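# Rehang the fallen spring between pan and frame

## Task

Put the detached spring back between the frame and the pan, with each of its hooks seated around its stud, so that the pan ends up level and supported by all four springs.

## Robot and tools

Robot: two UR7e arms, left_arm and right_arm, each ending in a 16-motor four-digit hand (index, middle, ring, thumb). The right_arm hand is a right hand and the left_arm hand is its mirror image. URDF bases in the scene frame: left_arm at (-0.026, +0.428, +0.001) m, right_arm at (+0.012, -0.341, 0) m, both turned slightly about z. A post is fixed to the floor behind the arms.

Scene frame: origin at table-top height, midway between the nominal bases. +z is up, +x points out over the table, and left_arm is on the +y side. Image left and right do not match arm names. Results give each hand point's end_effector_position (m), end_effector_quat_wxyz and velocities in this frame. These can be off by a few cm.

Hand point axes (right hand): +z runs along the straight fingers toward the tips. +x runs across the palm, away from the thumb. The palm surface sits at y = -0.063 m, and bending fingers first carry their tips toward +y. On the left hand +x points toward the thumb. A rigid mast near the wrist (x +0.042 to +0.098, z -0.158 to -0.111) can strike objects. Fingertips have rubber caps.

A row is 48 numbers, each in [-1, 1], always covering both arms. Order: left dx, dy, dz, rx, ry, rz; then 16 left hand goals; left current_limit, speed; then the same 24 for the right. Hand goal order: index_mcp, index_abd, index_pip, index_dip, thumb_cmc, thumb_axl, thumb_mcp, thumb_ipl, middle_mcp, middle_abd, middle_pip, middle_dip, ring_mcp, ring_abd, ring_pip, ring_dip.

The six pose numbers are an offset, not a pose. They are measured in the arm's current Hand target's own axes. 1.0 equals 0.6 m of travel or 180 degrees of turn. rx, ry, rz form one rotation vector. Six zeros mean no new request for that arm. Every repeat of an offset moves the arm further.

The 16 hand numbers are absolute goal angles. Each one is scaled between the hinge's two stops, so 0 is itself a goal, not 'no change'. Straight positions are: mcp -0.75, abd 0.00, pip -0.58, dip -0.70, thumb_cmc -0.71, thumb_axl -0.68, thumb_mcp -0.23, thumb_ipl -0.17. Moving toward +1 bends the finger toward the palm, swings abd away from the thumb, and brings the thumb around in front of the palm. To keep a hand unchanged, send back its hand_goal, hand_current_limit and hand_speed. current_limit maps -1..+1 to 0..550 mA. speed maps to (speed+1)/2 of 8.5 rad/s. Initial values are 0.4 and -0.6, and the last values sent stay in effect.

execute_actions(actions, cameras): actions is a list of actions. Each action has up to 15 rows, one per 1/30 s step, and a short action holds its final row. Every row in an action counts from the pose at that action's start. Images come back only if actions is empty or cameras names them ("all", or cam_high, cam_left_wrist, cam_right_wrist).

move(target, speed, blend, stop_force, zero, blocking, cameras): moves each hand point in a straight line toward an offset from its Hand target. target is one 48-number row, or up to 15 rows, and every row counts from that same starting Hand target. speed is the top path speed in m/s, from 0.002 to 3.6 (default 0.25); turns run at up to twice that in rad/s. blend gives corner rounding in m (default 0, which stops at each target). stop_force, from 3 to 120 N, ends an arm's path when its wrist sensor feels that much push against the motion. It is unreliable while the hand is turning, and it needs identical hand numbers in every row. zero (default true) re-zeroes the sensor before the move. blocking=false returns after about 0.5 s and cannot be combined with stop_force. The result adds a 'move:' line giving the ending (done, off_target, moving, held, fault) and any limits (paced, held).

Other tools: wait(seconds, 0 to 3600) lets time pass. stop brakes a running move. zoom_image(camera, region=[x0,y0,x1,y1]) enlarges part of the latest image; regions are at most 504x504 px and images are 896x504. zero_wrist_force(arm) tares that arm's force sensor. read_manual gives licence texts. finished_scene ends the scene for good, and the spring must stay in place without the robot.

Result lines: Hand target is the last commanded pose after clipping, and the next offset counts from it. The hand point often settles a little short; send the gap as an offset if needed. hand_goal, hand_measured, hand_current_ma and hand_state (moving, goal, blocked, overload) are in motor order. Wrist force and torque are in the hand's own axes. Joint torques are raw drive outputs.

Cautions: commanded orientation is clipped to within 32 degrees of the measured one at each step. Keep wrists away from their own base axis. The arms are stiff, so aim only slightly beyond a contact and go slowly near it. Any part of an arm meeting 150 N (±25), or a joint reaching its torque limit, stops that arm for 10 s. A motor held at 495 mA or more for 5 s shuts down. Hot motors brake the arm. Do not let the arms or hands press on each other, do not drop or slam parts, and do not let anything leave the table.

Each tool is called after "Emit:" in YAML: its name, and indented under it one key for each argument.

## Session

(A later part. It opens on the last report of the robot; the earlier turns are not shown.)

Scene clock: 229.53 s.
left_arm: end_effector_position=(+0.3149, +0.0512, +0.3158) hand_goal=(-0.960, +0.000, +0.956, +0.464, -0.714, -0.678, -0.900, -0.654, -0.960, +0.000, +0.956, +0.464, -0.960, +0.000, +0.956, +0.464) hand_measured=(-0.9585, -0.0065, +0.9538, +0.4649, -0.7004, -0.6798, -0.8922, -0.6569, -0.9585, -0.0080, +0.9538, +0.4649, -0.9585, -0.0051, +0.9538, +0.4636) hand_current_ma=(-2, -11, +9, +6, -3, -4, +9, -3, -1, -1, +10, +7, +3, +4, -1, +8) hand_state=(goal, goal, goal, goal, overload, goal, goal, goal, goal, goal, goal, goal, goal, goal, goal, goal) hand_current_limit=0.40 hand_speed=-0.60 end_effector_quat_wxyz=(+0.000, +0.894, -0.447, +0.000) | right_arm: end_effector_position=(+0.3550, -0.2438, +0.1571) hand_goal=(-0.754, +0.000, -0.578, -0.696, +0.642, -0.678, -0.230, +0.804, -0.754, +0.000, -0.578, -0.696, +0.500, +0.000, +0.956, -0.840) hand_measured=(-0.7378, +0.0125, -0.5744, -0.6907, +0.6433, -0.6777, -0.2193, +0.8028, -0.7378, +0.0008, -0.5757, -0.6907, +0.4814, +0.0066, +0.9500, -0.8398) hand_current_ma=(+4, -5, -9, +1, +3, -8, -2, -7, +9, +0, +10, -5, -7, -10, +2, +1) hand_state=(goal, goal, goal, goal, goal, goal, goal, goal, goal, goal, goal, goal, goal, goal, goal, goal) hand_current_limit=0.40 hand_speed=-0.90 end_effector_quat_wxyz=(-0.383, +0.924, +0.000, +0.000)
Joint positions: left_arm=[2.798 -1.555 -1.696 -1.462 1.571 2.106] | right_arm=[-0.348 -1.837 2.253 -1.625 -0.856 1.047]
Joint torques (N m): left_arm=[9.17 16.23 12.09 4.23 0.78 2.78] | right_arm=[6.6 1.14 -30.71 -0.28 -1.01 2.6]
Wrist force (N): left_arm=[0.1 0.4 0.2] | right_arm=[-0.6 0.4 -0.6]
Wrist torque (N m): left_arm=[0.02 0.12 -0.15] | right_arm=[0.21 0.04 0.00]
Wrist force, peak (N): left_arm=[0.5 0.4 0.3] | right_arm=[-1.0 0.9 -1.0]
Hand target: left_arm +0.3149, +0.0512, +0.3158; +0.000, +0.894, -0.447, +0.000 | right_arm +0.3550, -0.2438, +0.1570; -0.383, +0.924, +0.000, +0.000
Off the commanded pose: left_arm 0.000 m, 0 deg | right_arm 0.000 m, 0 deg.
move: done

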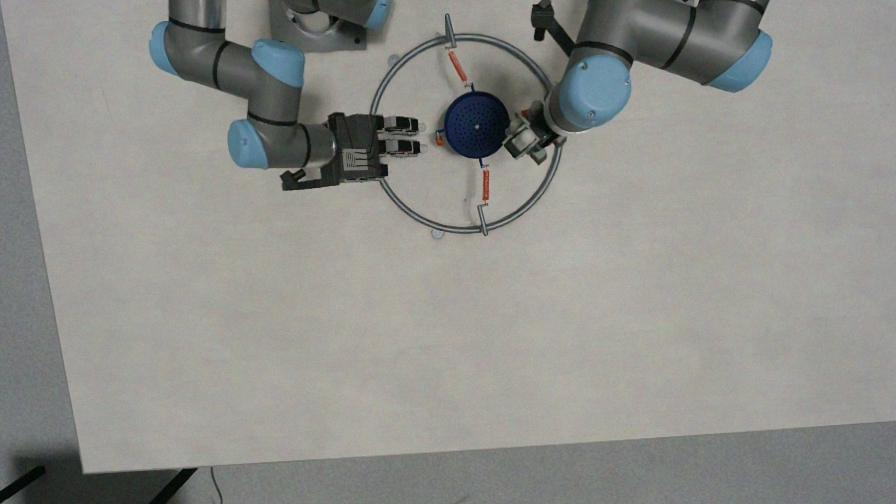

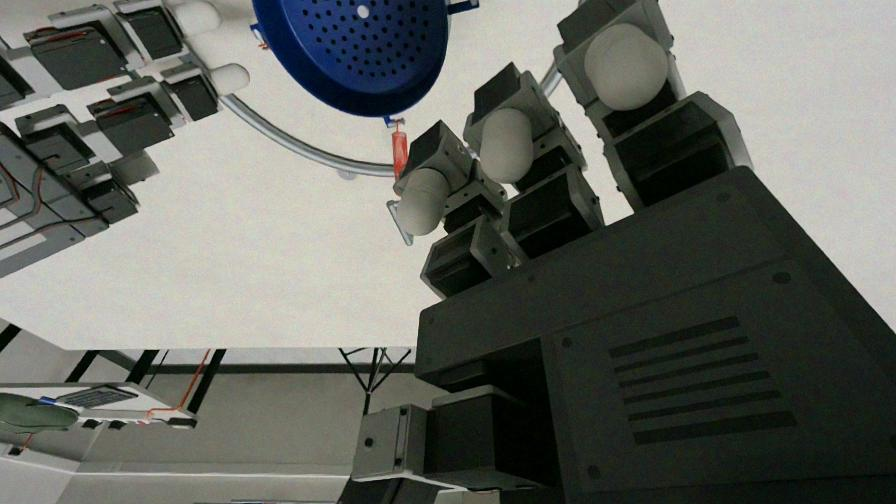

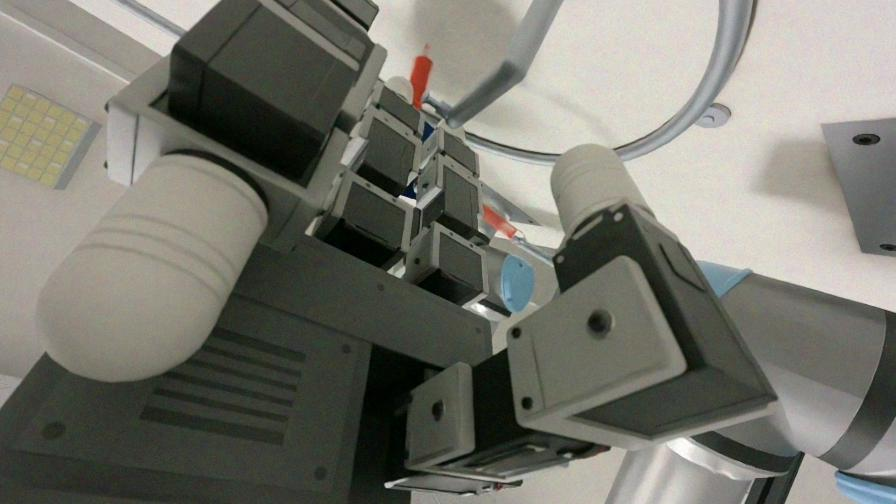

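Emit:
wait:
  seconds: 3
  cameras: ["all"]

Emit:
zoom_image:
  camera: "cam_right_wrist"
  region: [340, 0, 560, 150]

Emit:
zoom_image:
  camera: "cam_high"
  region: [380, 100, 460, 160]

Emit:
zoom_image:
  camera: "cam_left_wrist"
  region: [190, 0, 290, 70]

Scene clock: 233.10 s.
left_arm: end_effector_position=(+0.3149, +0.0512, +0.3158) hand_goal=(-0.960, +0.000, +0.956, +0.464, -0.714, -0.678, -0.900, -0.654, -0.960, +0.000, +0.956, +0.464, -0.960, +0.000, +0.956, +0.464) hand_measured=(-0.9573, -0.0051, +0.9538, +0.4636, -0.7004, -0.6798, -0.8912, -0.6559, -0.9573, -0.0080, +0.9538, +0.4649, -0.9573, -0.0051, +0.9538, +0.4649) hand_current_ma=(+5, -10, -2, +7, +5, -13, +2, +2, +5, -3, -5, +0, +12, -2, +3, +3) hand_state=(goal, goal, goal, goal, overload, goal, goal, goal, goal, goal, goal, goal, goal, goal, goal, goal) hand_current_limit=0.40 hand_speed=-0.60 end_effector_quat_wxyz=(+0.000, +0.894, -0.447, +0.000) | right_arm: end_effector_position=(+0.3550, -0.2438, +0.1570) hand_goal=(-0.754, +0.000, -0.578, -0.696, +0.642, -0.678, -0.230, +0.804, -0.754, +0.000, -0.578, -0.696, +0.500, +0.000, +0.956, -0.840) hand_measured=(-0.7378, +0.0125, -0.5731, -0.6894, +0.6446, -0.6777, -0.2203, +0.8018, -0.7390, +0.0008, -0.5757, -0.6894, +0.4814, +0.0066, +0.9500, -0.8398) hand_current_ma=(+11, +0, -14, +7, +5, -8, -8, -8, +10, -4, +4, -2, +1, -10, +6, -3) hand_state=(goal, goal, goal, goal, goal, goal, goal, goal, goal, goal, goal, goal, goal, goal, goal, goal) hand_current_limit=0.40 hand_speed=-0.90 end_effector_quat_wxyz=(-0.383, +0.924, +0.000, +0.000)
Joint positions: left_arm=[2.798 -1.555 -1.696 -1.462 1.571 2.106] | right_arm=[-0.348 -1.837 2.253 -1.624 -0.856 1.047]
Joint torques (N m): left_arm=[9.25 16.36 11.91 4.47 0.89 2.88] | right_arm=[6.44 1.86 -30.89 -0.11 2.98 -0.65]
Wrist force (N): left_arm=[0.2 0.3 0.2] | right_arm=[-0.9 0.4 -0.9]
Wrist torque (N m): left_arm=[0.01 0.11 -0.14] | right_arm=[0.23 0.08 -0.03]
Wrist force, peak (N): left_arm=[0.4 0.5 -0.1] | right_arm=[-0.9 0.7 -0.9]
Hand target: left_arm +0.3149, +0.0512, +0.3158; +0.000, +0.894, -0.447, +0.000 | right_arm +0.3550, -0.2438, +0.1570; -0.383, +0.924, +0.000, +0.000
Off the commanded pose: left_arm 0.000 m, 0 deg | right_arm 0.000 m, 0 deg.
wait: 3.00 s; at rest from the start

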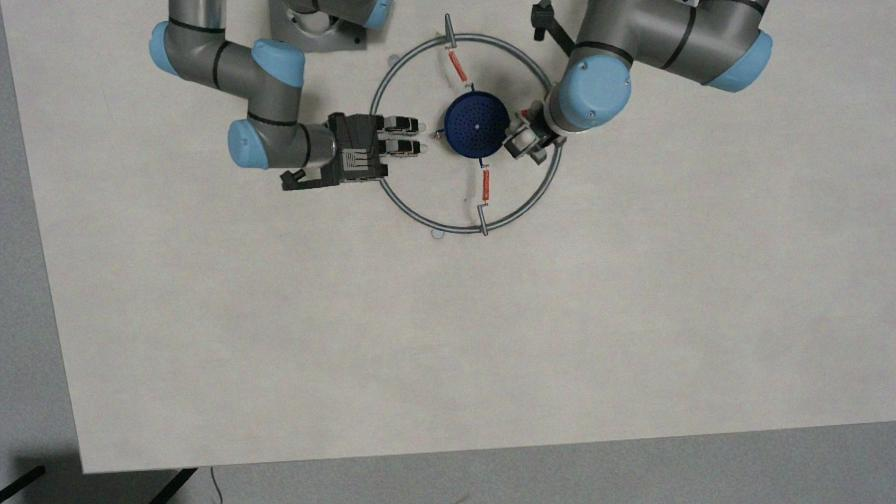

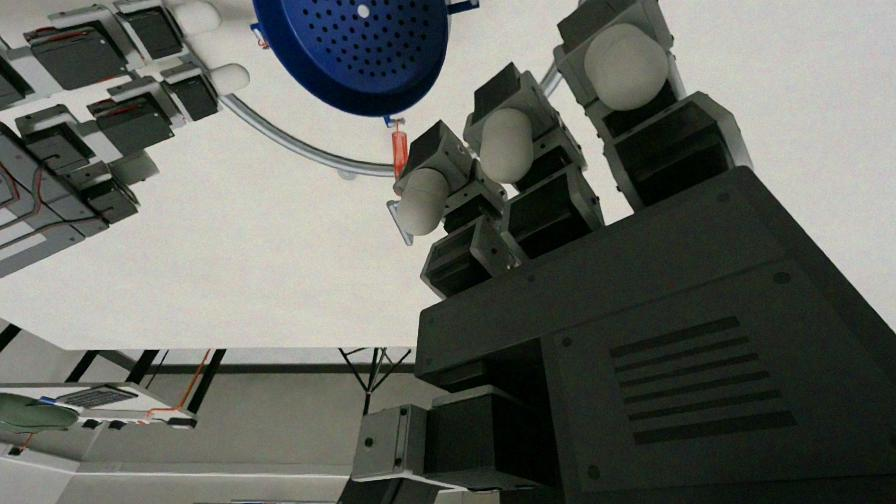

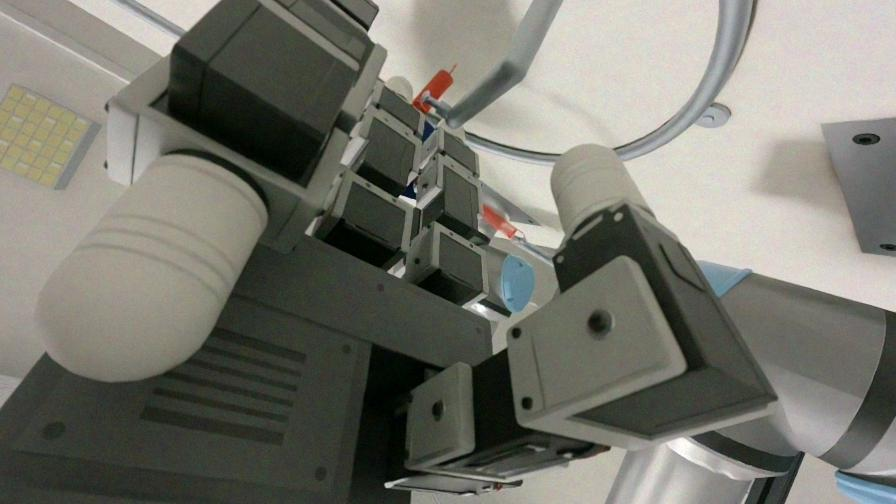

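Scaled by 2.291 from the camera's image (finer frame: 1280x720).

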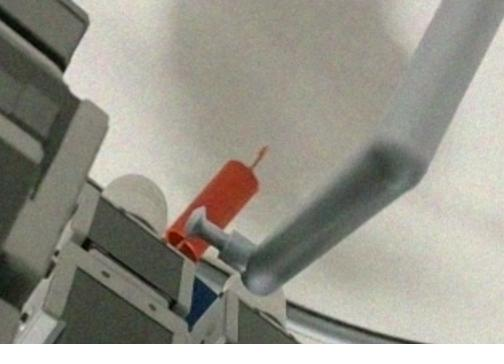

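Scaled by 6.300 from the camera's image (finer frame: 1280x720).

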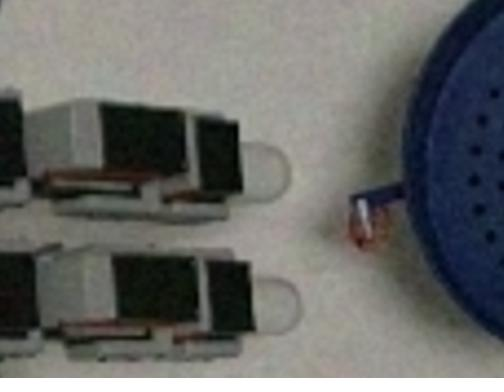

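Scaled by 5.040 from the camera's image (finer frame: 1280x720).

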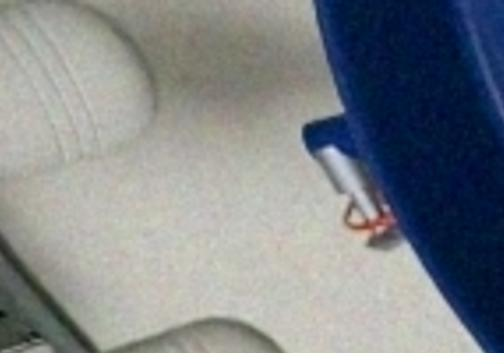

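Emit:
wait:
  seconds: 8
  cameras: ["cam_right_wrist"]

Emit:
zoom_image:
  camera: "cam_right_wrist"
  region: [340, 0, 560, 150]

Emit:
wait:
  seconds: 1
  cameras: ["cam_right_wrist","cam_high"]

Emit:
zoom_image:
  camera: "cam_right_wrist"
  region: [340, 0, 560, 150]

Emit:
zoom_image:
  camera: "cam_high"
  region: [380, 100, 460, 160]

Scene clock: 241.47 s.
left_arm: end_effector_position=(+0.3149, +0.0512, +0.3158) hand_goal=(-0.960, +0.000, +0.956, +0.464, -0.714, -0.678, -0.900, -0.654, -0.960, +0.000, +0.956, +0.464, -0.960, +0.000, +0.956, +0.464) hand_measured=(-0.9585, -0.0051, +0.9525, +0.4649, -0.7004, -0.6798, -0.8922, -0.6559, -0.9585, -0.0080, +0.9538, +0.4649, -0.9573, -0.0065, +0.9538, +0.4636) hand_current_ma=(-9, -1, +0, -2, -5, -4, +13, +3, -3, +5, -2, +9, +9, +4, -2, +5) hand_state=(goal, goal, goal, goal, overload, goal, goal, goal, goal, goal, goal, goal, goal, goal, goal, goal) hand_current_limit=0.40 hand_speed=-0.60 end_effector_quat_wxyz=(+0.000, +0.894, -0.447, +0.000) | right_arm: end_effector_position=(+0.3550, -0.2438, +0.1570) hand_goal=(-0.754, +0.000, -0.578, -0.696, +0.642, -0.678, -0.230, +0.804, -0.754, +0.000, -0.578, -0.696, +0.500, +0.000, +0.956, -0.840) hand_measured=(-0.7378, +0.0125, -0.5731, -0.6894, +0.6433, -0.6777, -0.2193, +0.8018, -0.7390, +0.0008, -0.5757, -0.6907, +0.4814, +0.0066, +0.9500, -0.8410) hand_current_ma=(-2, -8, -9, +3, +0, -9, -3, -8, +8, -9, -6, +1, -2, -4, +8, -7) hand_state=(goal, goal, goal, goal, goal, goal, goal, goal, goal, goal, goal, goal, goal, goal, goal, goal) hand_current_limit=0.40 hand_speed=-0.90 end_effector_quat_wxyz=(-0.383, +0.924, +0.000, +0.000)
Joint positions: left_arm=[2.798 -1.555 -1.696 -1.462 1.571 2.106] | right_arm=[-0.348 -1.837 2.253 -1.624 -0.856 1.047]
Joint torques (N m): left_arm=[8.2 17 12.77 4.24 0.81 2.89] | right_arm=[5.63 0.9 -31.21 -0.41 2.91 -1.83]
Wrist force (N): left_arm=[0.2 0.3 -0.1] | right_arm=[-0.8 0.6 -0.5]
Wrist torque (N m): left_arm=[0.03 0.11 -0.14] | right_arm=[0.23 0.06 -0.01]
Wrist force, peak (N): left_arm=[0.0 0.6 0.2] | right_arm=[-1.0 0.7 -0.9]
Hand target: left_arm +0.3149, +0.0512, +0.3158; +0.000, +0.894, -0.447, +0.000 | right_arm +0.3550, -0.2438, +0.1570; -0.383, +0.924, +0.000, +0.000
Off the commanded pose: left_arm 0.000 m, 0 deg | right_arm 0.000 m, 0 deg.
wait: 8.00 s; at rest from the start

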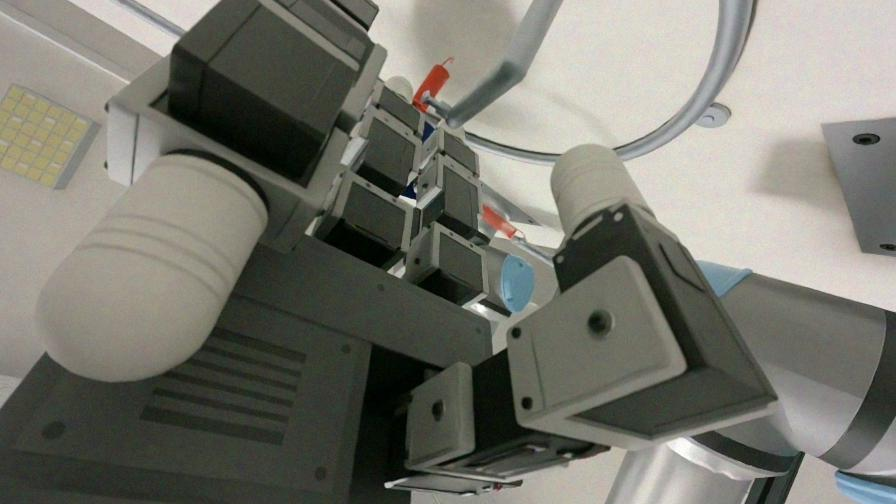

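Scaled by 2.291 from the camera's image (finer frame: 1280x720).

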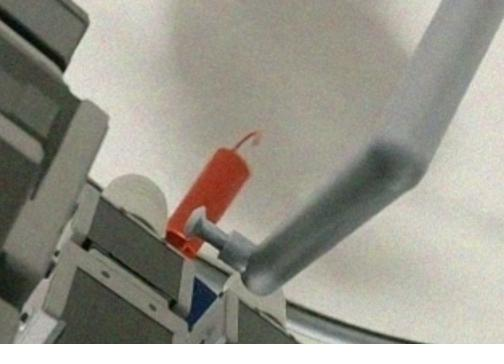

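Scene clock: 242.47 s.
left_arm: end_effector_position=(+0.3149, +0.0512, +0.3158) hand_goal=(-0.960, +0.000, +0.956, +0.464, -0.714, -0.678, -0.900, -0.654, -0.960, +0.000, +0.956, +0.464, -0.960, +0.000, +0.956, +0.464) hand_measured=(-0.9585, -0.0051, +0.9525, +0.4636, -0.6991, -0.6798, -0.8922, -0.6559, -0.9585, -0.0080, +0.9538, +0.4649, -0.9585, -0.0051, +0.9538, +0.4636) hand_current_ma=(-2, -8, +6, +4, -3, -10, +5, +2, -1, -2, -6, -2, +3, +2, -8, +6) hand_state=(goal, goal, goal, goal, overload, goal, goal, goal, goal, goal, goal, goal, goal, goal, goal, goal) hand_current_limit=0.40 hand_speed=-0.60 end_effector_quat_wxyz=(+0.000, +0.894, -0.447, +0.000) | right_arm: end_effector_position=(+0.3550, -0.2438, +0.1570) hand_goal=(-0.754, +0.000, -0.578, -0.696, +0.642, -0.678, -0.230, +0.804, -0.754, +0.000, -0.578, -0.696, +0.500, +0.000, +0.956, -0.840) hand_measured=(-0.7378, +0.0125, -0.5731, -0.6894, +0.6433, -0.6777, -0.2203, +0.8018, -0.7390, +0.0008, -0.5757, -0.6894, +0.4826, +0.0081, +0.9500, -0.8398) hand_current_ma=(+8, -7, -8, +8, +6, -10, -4, +0, +17, -3, +2, -4, -11, -13, +5, -6) hand_state=(goal, goal, goal, goal, goal, goal, goal, goal, goal, goal, goal, goal, goal, goal, goal, goal) hand_current_limit=0.40 hand_speed=-0.90 end_effector_quat_wxyz=(-0.383, +0.924, +0.000, +0.000)
Joint positions: left_arm=[2.798 -1.555 -1.696 -1.462 1.571 2.106] | right_arm=[-0.348 -1.837 2.253 -1.624 -0.856 1.047]
Joint torques (N m): left_arm=[7.63 15.24 13.31 4.46 0.81 2.82] | right_arm=[5.95 1.23 -30.78 -0.44 2.96 -1.87]
Wrist force (N): left_arm=[0.3 0.2 0.1] | right_arm=[-0.9 0.3 -0.7]
Wrist torque (N m): left_arm=[0.01 0.10 -0.14] | right_arm=[0.21 0.07 -0.03]
Wrist force, peak (N): left_arm=[0.3 0.5 0.1] | right_arm=[-0.8 0.7 -0.7]
Hand target: left_arm +0.3149, +0.0512, +0.3158; +0.000, +0.894, -0.447, +0.000 | right_arm +0.3550, -0.2438, +0.1570; -0.383, +0.924, +0.000, +0.000
Off the commanded pose: left_arm 0.000 m, 0 deg | right_arm 0.000 m, 0 deg.
wait: 1.00 s; at rest by 0.17 s
Images, in order (width x height): cam_high 896x504, cam_right_wrist 896x504.

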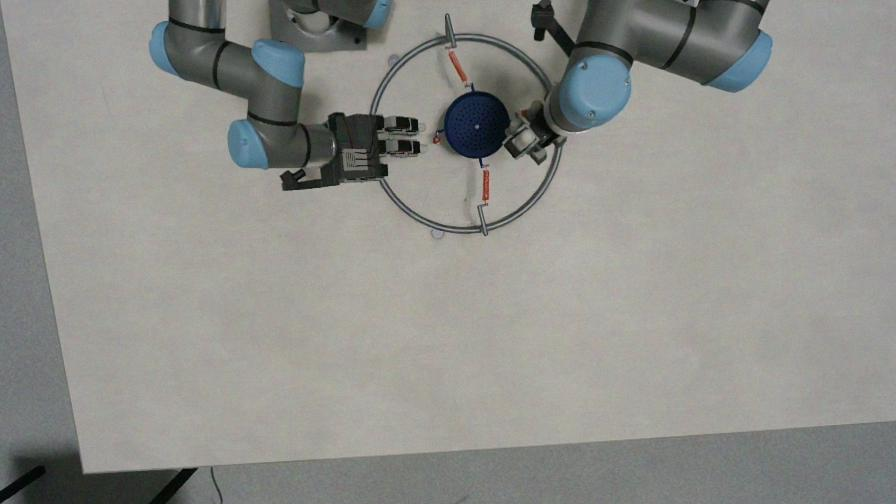

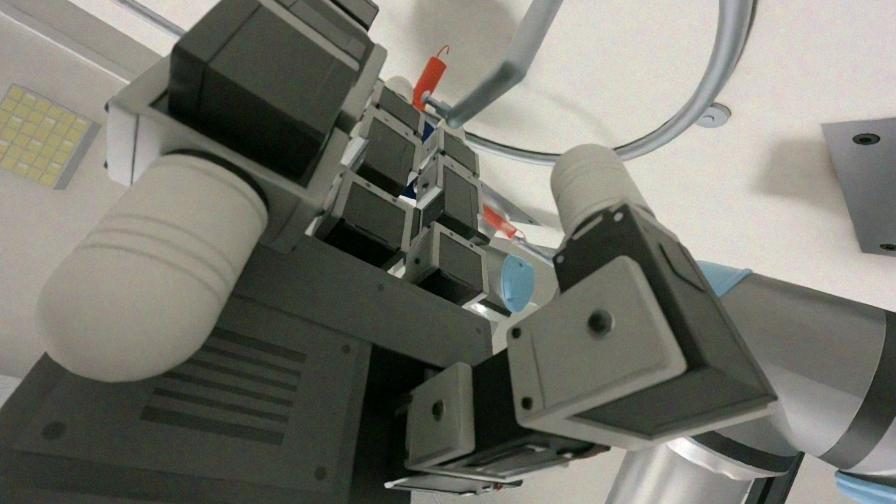

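Scaled by 2.291 from the camera's image (finer frame: 1280x720).

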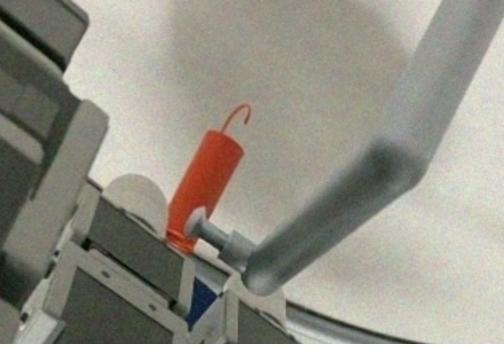

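Scaled by 6.300 from the camera's image (finer frame: 1280x720).

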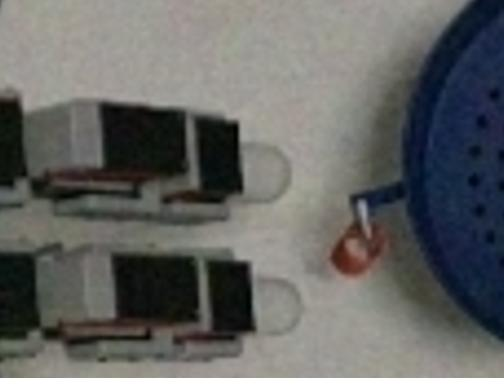

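Emit:
move:
  target:
    - [0,0,0,0,0,0,-0.959,0,0.956,0.464,-0.714,-0.678,-0.899,-0.654,-0.959,0,0.956,0.464,-0.959,0,0.956,0.464,0.4,-0.6,0,0,0,0,0,0,-0.754,-0.1,-0.577,-0.696,0.643,-0.678,-0.23,0.805,-0.754,0.1,-0.577,-0.696,0.5,0,0.956,-0.84,0.4,-0.85]
    - [0,0,0,0,0,0,-0.959,0,0.956,0.464,-0.714,-0.678,-0.899,-0.654,-0.959,0,0.956,0.464,-0.959,0,0.956,0.464,0.4,-0.6,0,0.0023,0.0802,0,0,0,-0.754,-0.1,-0.577,-0.696,0.643,-0.678,-0.23,0.805,-0.754,0.1,-0.577,-0.696,0.5,0,0.956,-0.84,0.4,-0.85]
  speed: 0.04
  cameras: ["all"]

Emit:
zoom_image:
  camera: "cam_right_wrist"
  region: [340, 20, 540, 150]

Emit:
zoom_image:
  camera: "cam_high"
  region: [400, 110, 460, 155]

Emit:
zoom_image:
  camera: "cam_left_wrist"
  region: [190, 0, 290, 70]

Scene clock: 245.33 s.
left_arm: end_effector_position=(+0.3149, +0.0512, +0.3158) hand_goal=(-0.960, +0.000, +0.956, +0.464, -0.714, -0.678, -0.900, -0.654, -0.960, +0.000, +0.956, +0.464, -0.960, +0.000, +0.956, +0.464) hand_measured=(-0.9585, -0.0051, +0.9525, +0.4636, -0.6991, -0.6798, -0.8932, -0.6559, -0.9585, -0.0080, +0.9551, +0.4649, -0.9573, -0.0065, +0.9525, +0.4636) hand_current_ma=(-2, -9, -5, +13, -3, -23, +3, +8, -2, +1, -8, +5, +3, -5, +2, +9) hand_state=(goal, goal, goal, goal, overload, goal, goal, goal, goal, goal, goal, goal, goal, goal, goal, goal) hand_current_limit=0.40 hand_speed=-0.60 end_effector_quat_wxyz=(+0.000, +0.894, -0.447, +0.000) | right_arm: end_effector_position=(+0.3549, -0.2106, +0.1220) hand_goal=(-0.754, -0.100, -0.578, -0.696, +0.642, -0.678, -0.230, +0.804, -0.754, +0.100, -0.578, -0.696, +0.500, +0.000, +0.956, -0.840) hand_measured=(-0.7378, -0.0900, -0.5731, -0.6907, +0.6421, -0.6777, -0.2193, +0.8018, -0.7378, +0.0858, -0.5757, -0.6907, +0.4814, +0.0066, +0.9500, -0.8398) hand_current_ma=(+4, -5, -7, +13, +5, -8, -4, -5, +12, -11, +8, +2, -9, +4, +9, +2) hand_state=(goal, goal, goal, goal, goal, goal, goal, goal, goal, goal, goal, goal, goal, goal, goal, goal) hand_current_limit=0.40 hand_speed=-0.85 end_effector_quat_wxyz=(-0.383, +0.924, +0.000, +0.000)
Joint positions: left_arm=[2.798 -1.555 -1.696 -1.462 1.571 2.106] | right_arm=[-0.256 -1.779 2.333 -1.841 -0.827 1.163]
Joint torques (N m): left_arm=[8.44 16.41 13.39 4.4 0.75 2.8] | right_arm=[-7.73 -19.84 -29.28 -1.4 -1.07 -2.6]
Wrist force (N): left_arm=[0.3 0.2 0.2] | right_arm=[-0.7 0.4 -1.0]
Wrist torque (N m): left_arm=[-0.01 0.10 -0.13] | right_arm=[0.25 0.10 -0.08]
Wrist force, peak (N): left_arm=[0.4 0.5 0.1] | right_arm=[-1.0 1.0 -1.3]
Hand target: left_arm +0.3149, +0.0512, +0.3158; +0.000, +0.894, -0.447, +0.000 | right_arm +0.3550, -0.2107, +0.1221; -0.383, +0.924, +0.000, +0.000
Off the commanded pose: left_arm 0.000 m, 0 deg | right_arm 0.000 m, 0 deg.
move: done

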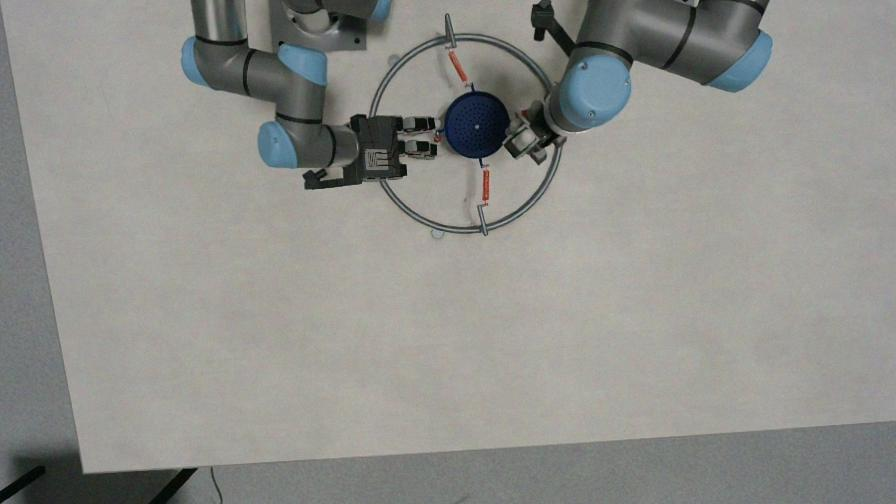

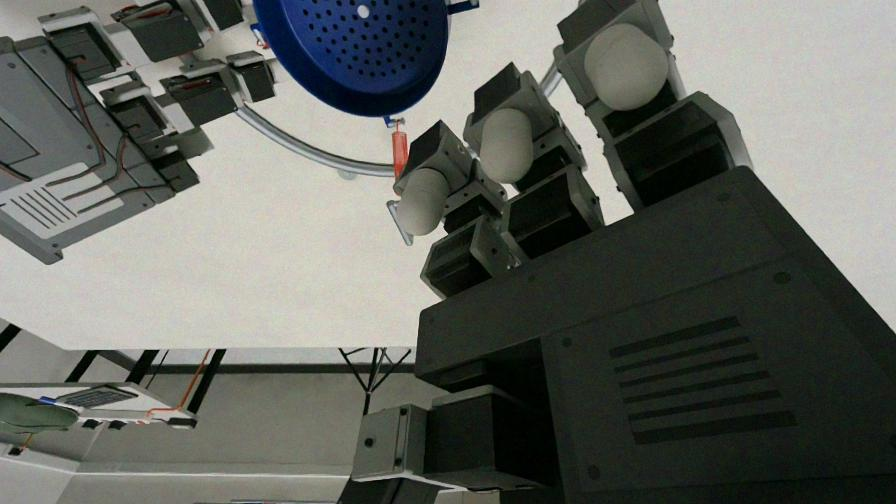

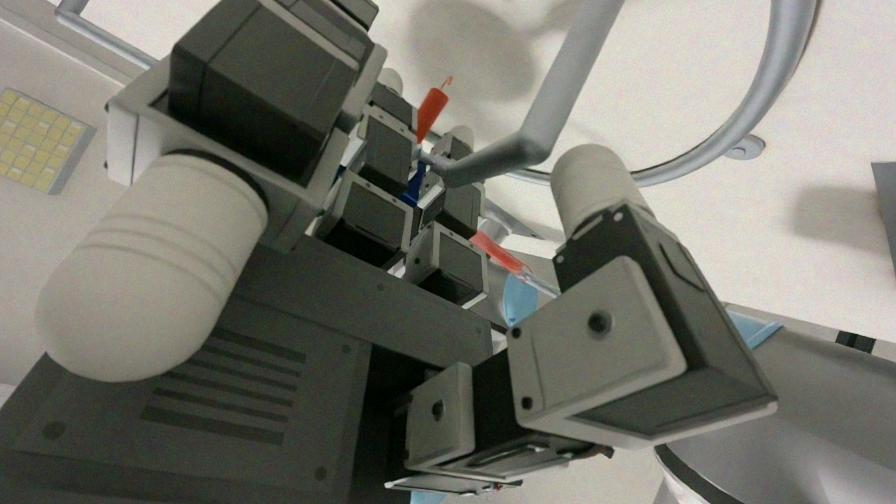

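Scaled by 2.520 from the camera's image (finer frame: 1280x720).

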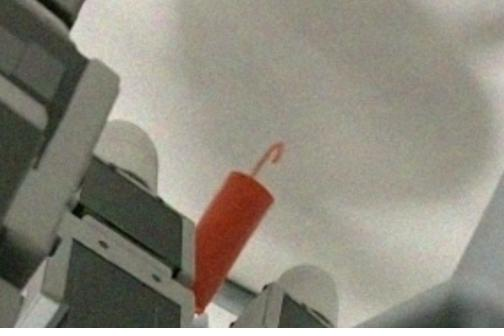

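Scaled by 8.400 from the camera's image (finer frame: 1280x720).

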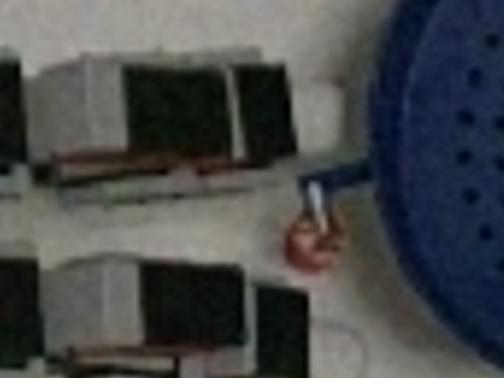

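Scaled by 5.040 from the camera's image (finer frame: 1280x720).

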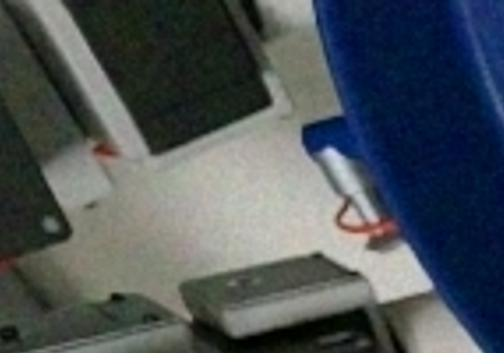

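Emit:
move:
  target:
    - [0,0,0,0,0,0,-0.959,0,0.956,0.464,-0.714,-0.678,-0.899,-0.654,-0.959,0,0.956,0.464,-0.959,0,0.956,0.464,0.4,-0.6,0,0,0,0,0,0,-0.754,0.12,-0.577,-0.696,0.643,-0.678,-0.23,0.805,-0.754,-0.12,-0.577,-0.696,0.5,0,0.956,-0.84,0.4,-0.93]
    - [0,0,0,0,0,0,-0.959,0,0.956,0.464,-0.714,-0.678,-0.899,-0.654,-0.959,0,0.956,0.464,-0.959,0,0.956,0.464,0.4,-0.6,0,0,0,0,0,0,-0.754,0.4,-0.577,-0.696,0.643,-0.678,-0.23,0.805,-0.754,-0.4,-0.577,-0.696,0.5,0,0.956,-0.84,0.5,-0.93]
  cameras: ["all"]

Emit:
zoom_image:
  camera: "cam_right_wrist"
  region: [340, 20, 540, 150]

Emit:
zoom_image:
  camera: "cam_high"
  region: [400, 110, 460, 155]

Scene clock: 247.13 s.
left_arm: end_effector_position=(+0.3149, +0.0512, +0.3158) hand_goal=(-0.960, +0.000, +0.956, +0.464, -0.714, -0.678, -0.900, -0.654, -0.960, +0.000, +0.956, +0.464, -0.960, +0.000, +0.956, +0.464) hand_measured=(-0.9573, -0.0051, +0.9538, +0.4636, -0.6991, -0.6798, -0.8922, -0.6569, -0.9585, -0.0080, +0.9538, +0.4636, -0.9585, -0.0051, +0.9538, +0.4636) hand_current_ma=(-4, -1, +7, +3, +7, -10, +10, -6, +6, -1, -9, +5, +1, +0, -2, +8) hand_state=(goal, goal, goal, goal, overload, goal, goal, goal, goal, goal, goal, goal, goal, goal, goal, goal) hand_current_limit=0.40 hand_speed=-0.60 end_effector_quat_wxyz=(+0.000, +0.894, -0.447, +0.000) | right_arm: end_effector_position=(+0.3550, -0.2107, +0.1221) hand_goal=(-0.754, +0.400, -0.578, -0.696, +0.642, -0.678, -0.230, +0.804, -0.754, -0.400, -0.578, -0.696, +0.500, +0.000, +0.956, -0.840) hand_measured=(-0.7330, +0.0696, -0.5731, -0.6907, +0.6433, -0.6777, -0.2203, +0.8018, -0.7390, -0.0564, -0.5757, -0.6907, +0.4814, +0.0066, +0.9487, -0.8410) hand_current_ma=(+8, -114, -13, +2, +1, -9, -1, -15, +11, +117, +6, -5, -1, -4, +6, -7) hand_state=(blocked, moving, goal, goal, goal, goal, goal, goal, goal, moving, goal, goal, goal, goal, goal, goal) hand_current_limit=0.50 hand_speed=-0.93 end_effector_quat_wxyz=(-0.383, +0.924, +0.000, +0.000)
Joint positions: left_arm=[2.798 -1.555 -1.696 -1.462 1.571 2.106] | right_arm=[-0.256 -1.779 2.333 -1.841 -0.827 1.163]
Joint torques (N m): left_arm=[8.08 16.04 12.75 4.47 0.67 2.84] | right_arm=[-8.67 -19.64 -28.86 -2.86 -0.86 -2.37]
Wrist force (N): left_arm=[0.2 0.5 0.1] | right_arm=[-0.6 0.6 -1.0]
Wrist torque (N m): left_arm=[0.05 0.10 -0.14] | right_arm=[0.27 0.10 -0.07]
Wrist force, peak (N): left_arm=[0.2 0.5 0.1] | right_arm=[-1.2 0.6 -1.1]
Hand target: left_arm +0.3149, +0.0512, +0.3158; +0.000, +0.894, -0.447, +0.000 | right_arm +0.3550, -0.2107, +0.1221; -0.383, +0.924, +0.000, +0.000
Off the commanded pose: left_arm 0.000 m, 0 deg | right_arm 0.000 m, 0 deg.
move: done

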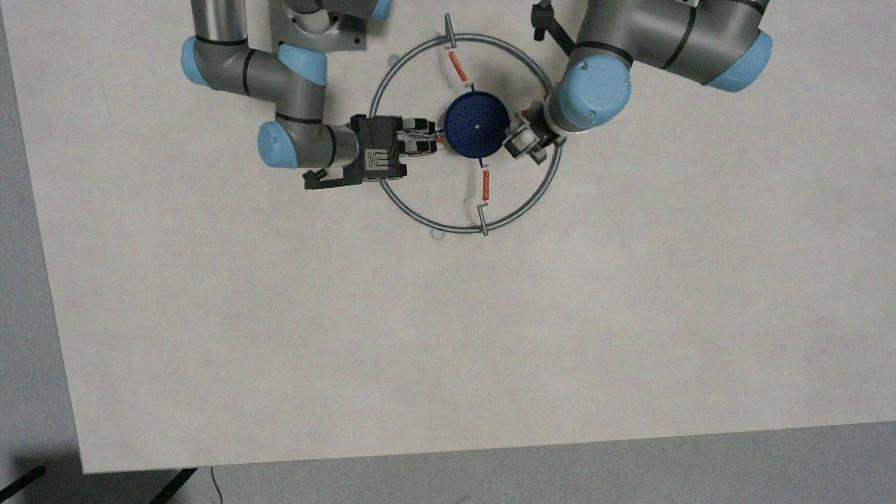

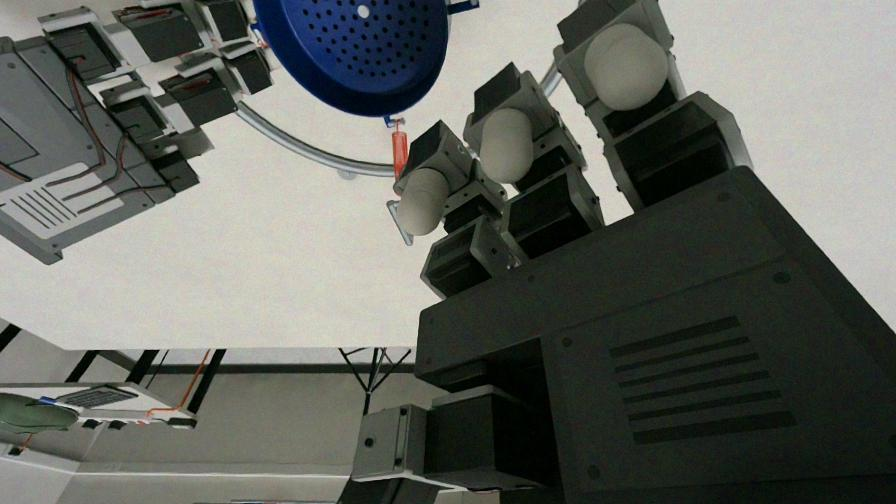

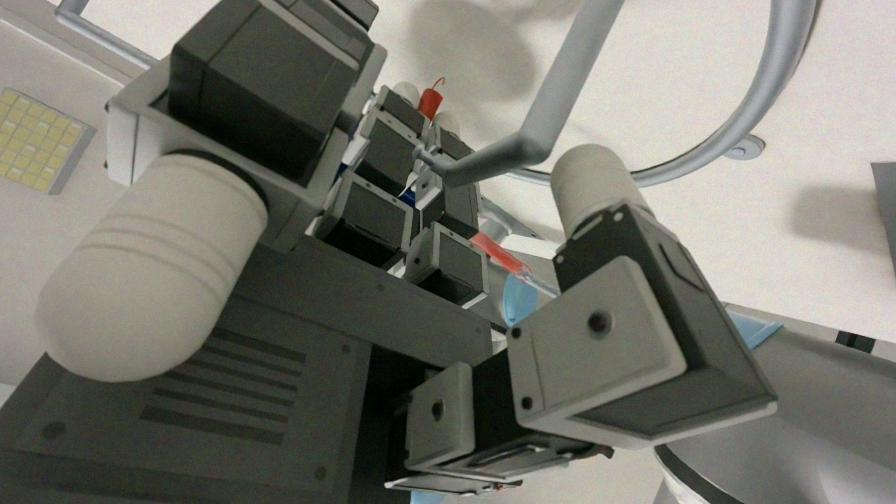

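Scaled by 2.520 from the camera's image (finer frame: 1280x720).

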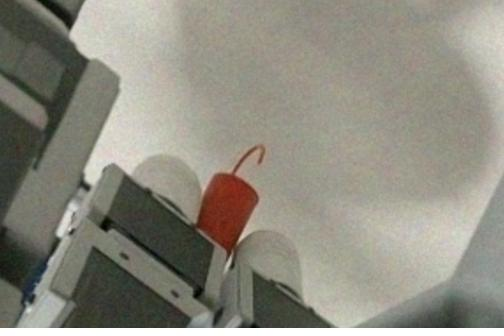

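Scaled by 8.400 from the camera's image (finer frame: 1280x720).

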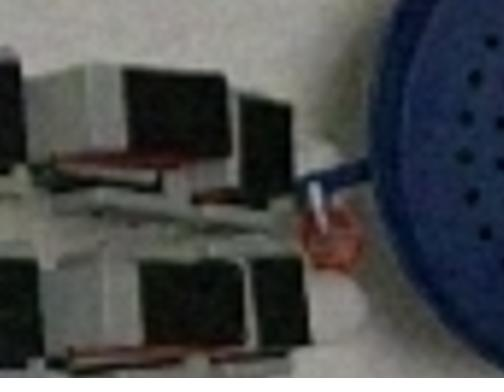

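Emit:
move:
  target:
    - [0,0,0,0,0,0,-0.959,0,0.956,0.464,-0.714,-0.678,-0.899,-0.654,-0.959,0,0.956,0.464,-0.959,0,0.956,0.464,0.4,-0.6,0,-0.0124,-0.0673,-0.0667,0,0,-0.754,0.4,-0.577,-0.696,0.643,-0.678,-0.23,0.805,-0.754,-0.4,-0.577,-0.696,0.5,0,0.956,-0.84,0.5,-0.93]
  speed: 0.03
  cameras: ["all"]

Emit:
zoom_image:
  camera: "cam_right_wrist"
  region: [340, 20, 540, 150]

Emit:
zoom_image:
  camera: "cam_high"
  region: [400, 110, 460, 155]

Emit:
zoom_image:
  camera: "cam_left_wrist"
  region: [190, 0, 290, 70]

Scene clock: 252.07 s.
left_arm: end_effector_position=(+0.3149, +0.0512, +0.3158) hand_goal=(-0.960, +0.000, +0.956, +0.464, -0.714, -0.678, -0.900, -0.654, -0.960, +0.000, +0.956, +0.464, -0.960, +0.000, +0.956, +0.464) hand_measured=(-0.9585, -0.0051, +0.9525, +0.4636, -0.7004, -0.6798, -0.8922, -0.6559, -0.9585, -0.0080, +0.9538, +0.4649, -0.9585, -0.0065, +0.9538, +0.4649) hand_current_ma=(+11, -7, -1, +3, +7, -17, +0, +4, -4, -1, -14, -5, +5, +1, -5, -4) hand_state=(goal, goal, goal, goal, overload, goal, goal, goal, goal, goal, goal, goal, goal, goal, goal, goal) hand_current_limit=0.40 hand_speed=-0.60 end_effector_quat_wxyz=(+0.000, +0.894, -0.447, +0.000) | right_arm: end_effector_position=(+0.3550, -0.2340, +0.1560) hand_goal=(-0.754, +0.400, -0.578, -0.696, +0.642, -0.678, -0.230, +0.804, -0.754, -0.400, -0.578, -0.696, +0.500, +0.000, +0.956, -0.840) hand_measured=(-0.7559, +0.0740, -0.5821, -0.6958, +0.6433, -0.6777, -0.2203, +0.8018, -0.7655, -0.0549, -0.5872, -0.6983, +0.4814, +0.0066, +0.9487, -0.8410) hand_current_ma=(-1, -230, -8, +3, +4, -8, -1, -3, -2, +243, -1, -7, -1, -7, +12, +1) hand_state=(goal, blocked, goal, goal, goal, goal, goal, goal, goal, blocked, goal, goal, goal, goal, goal, goal) hand_current_limit=0.50 hand_speed=-0.93 end_effector_quat_wxyz=(-0.284, +0.959, +0.000, +0.000) end_effector_velocity=(+0.000, +0.001, +0.000) end_effector_angular_velocity=(+0.005, -0.001, -0.002)
Joint positions: left_arm=[2.798 -1.555 -1.696 -1.462 1.571 2.106] | right_arm=[-0.185 -1.834 2.266 -1.859 -1.011 1.304]
Joint velocities: left_arm=[within noise] | right_arm=[-0.001 0 0.001 0 0.005 0]
Joint torques (N m): left_arm=[8.7 16.95 13.41 4.38 0.79 2.77] | right_arm=[-6.94 -8.54 -17.97 -3.85 2.67 -1.95]
Wrist force (N): left_arm=[0.2 0.2 0.1] | right_arm=[-0.8 -1.0 -0.6]
Wrist torque (N m): left_arm=[0.00 0.11 -0.14] | right_arm=[0.26 0.04 -0.13]
Wrist force, peak (N): left_arm=[0.4 0.5 0.1] | right_arm=[-1.2 -1.3 -0.8]
Hand target: left_arm +0.3149, +0.0512, +0.3158; +0.000, +0.894, -0.447, +0.000 | right_arm +0.3550, -0.2340, +0.1559; -0.284, +0.959, +0.000, +0.000
Off the commanded pose: left_arm 0.000 m, 0 deg | right_arm 0.000 m, 0 deg.
move: done

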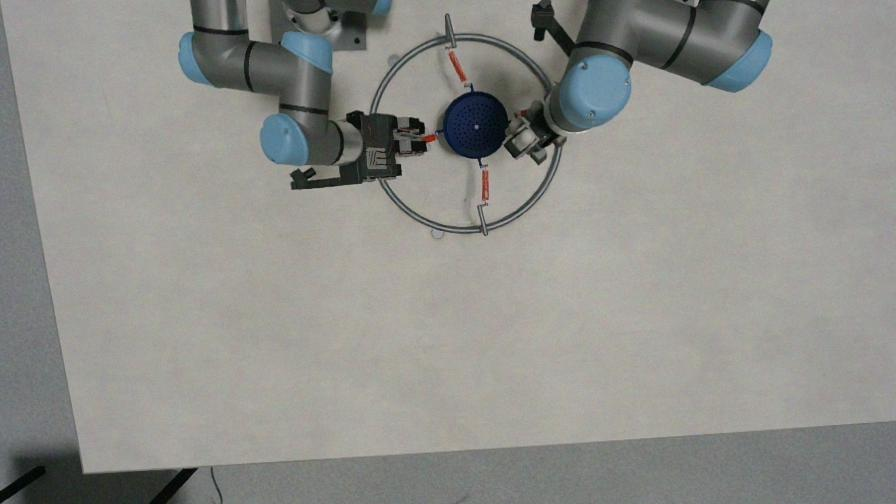

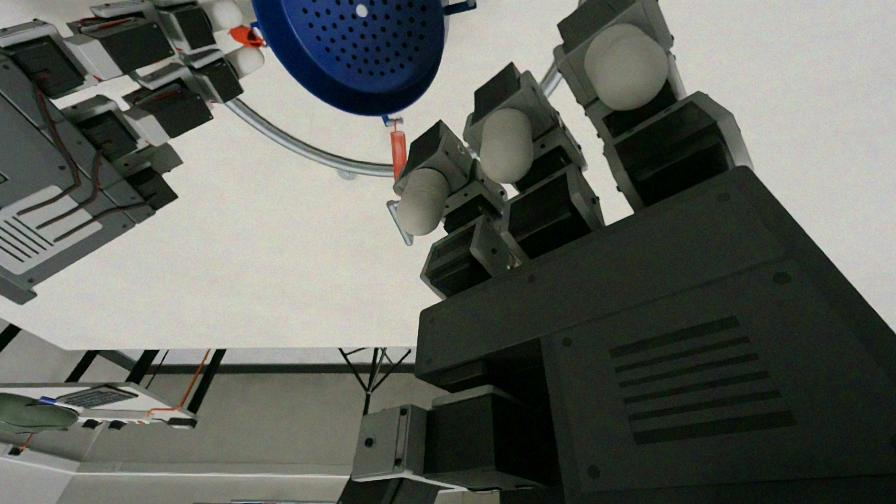

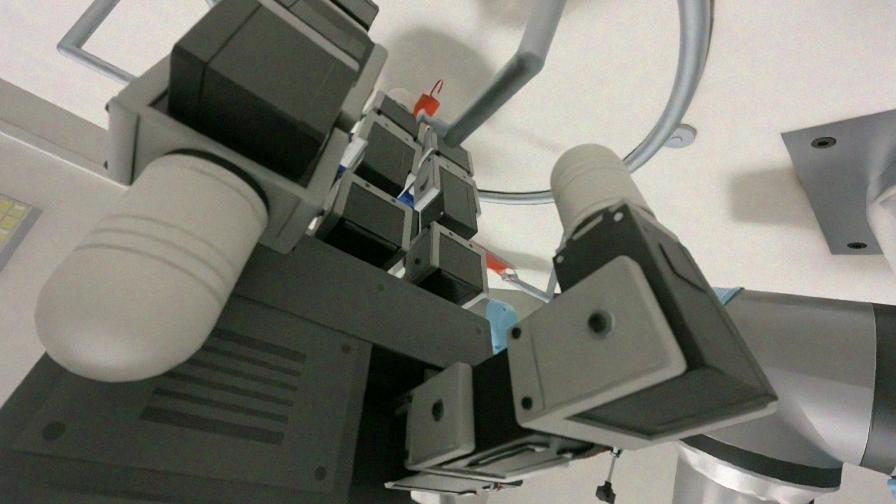

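Scaled by 2.520 from the camera's image (finer frame: 1280x720).

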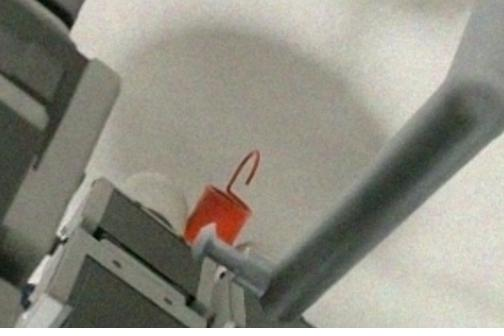

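Scaled by 8.400 from the camera's image (finer frame: 1280x720).

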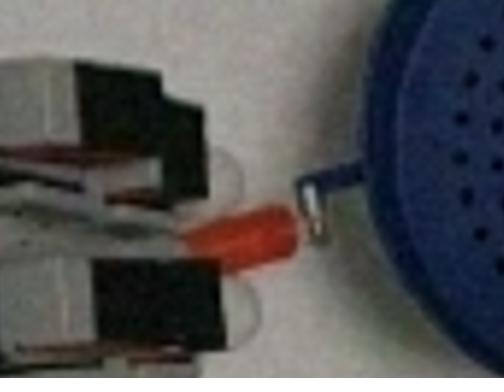

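Scaled by 5.040 from the camera's image (finer frame: 1280x720).

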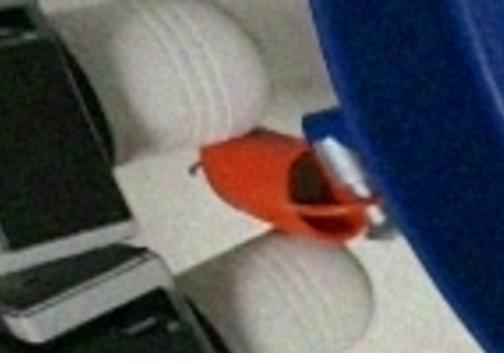

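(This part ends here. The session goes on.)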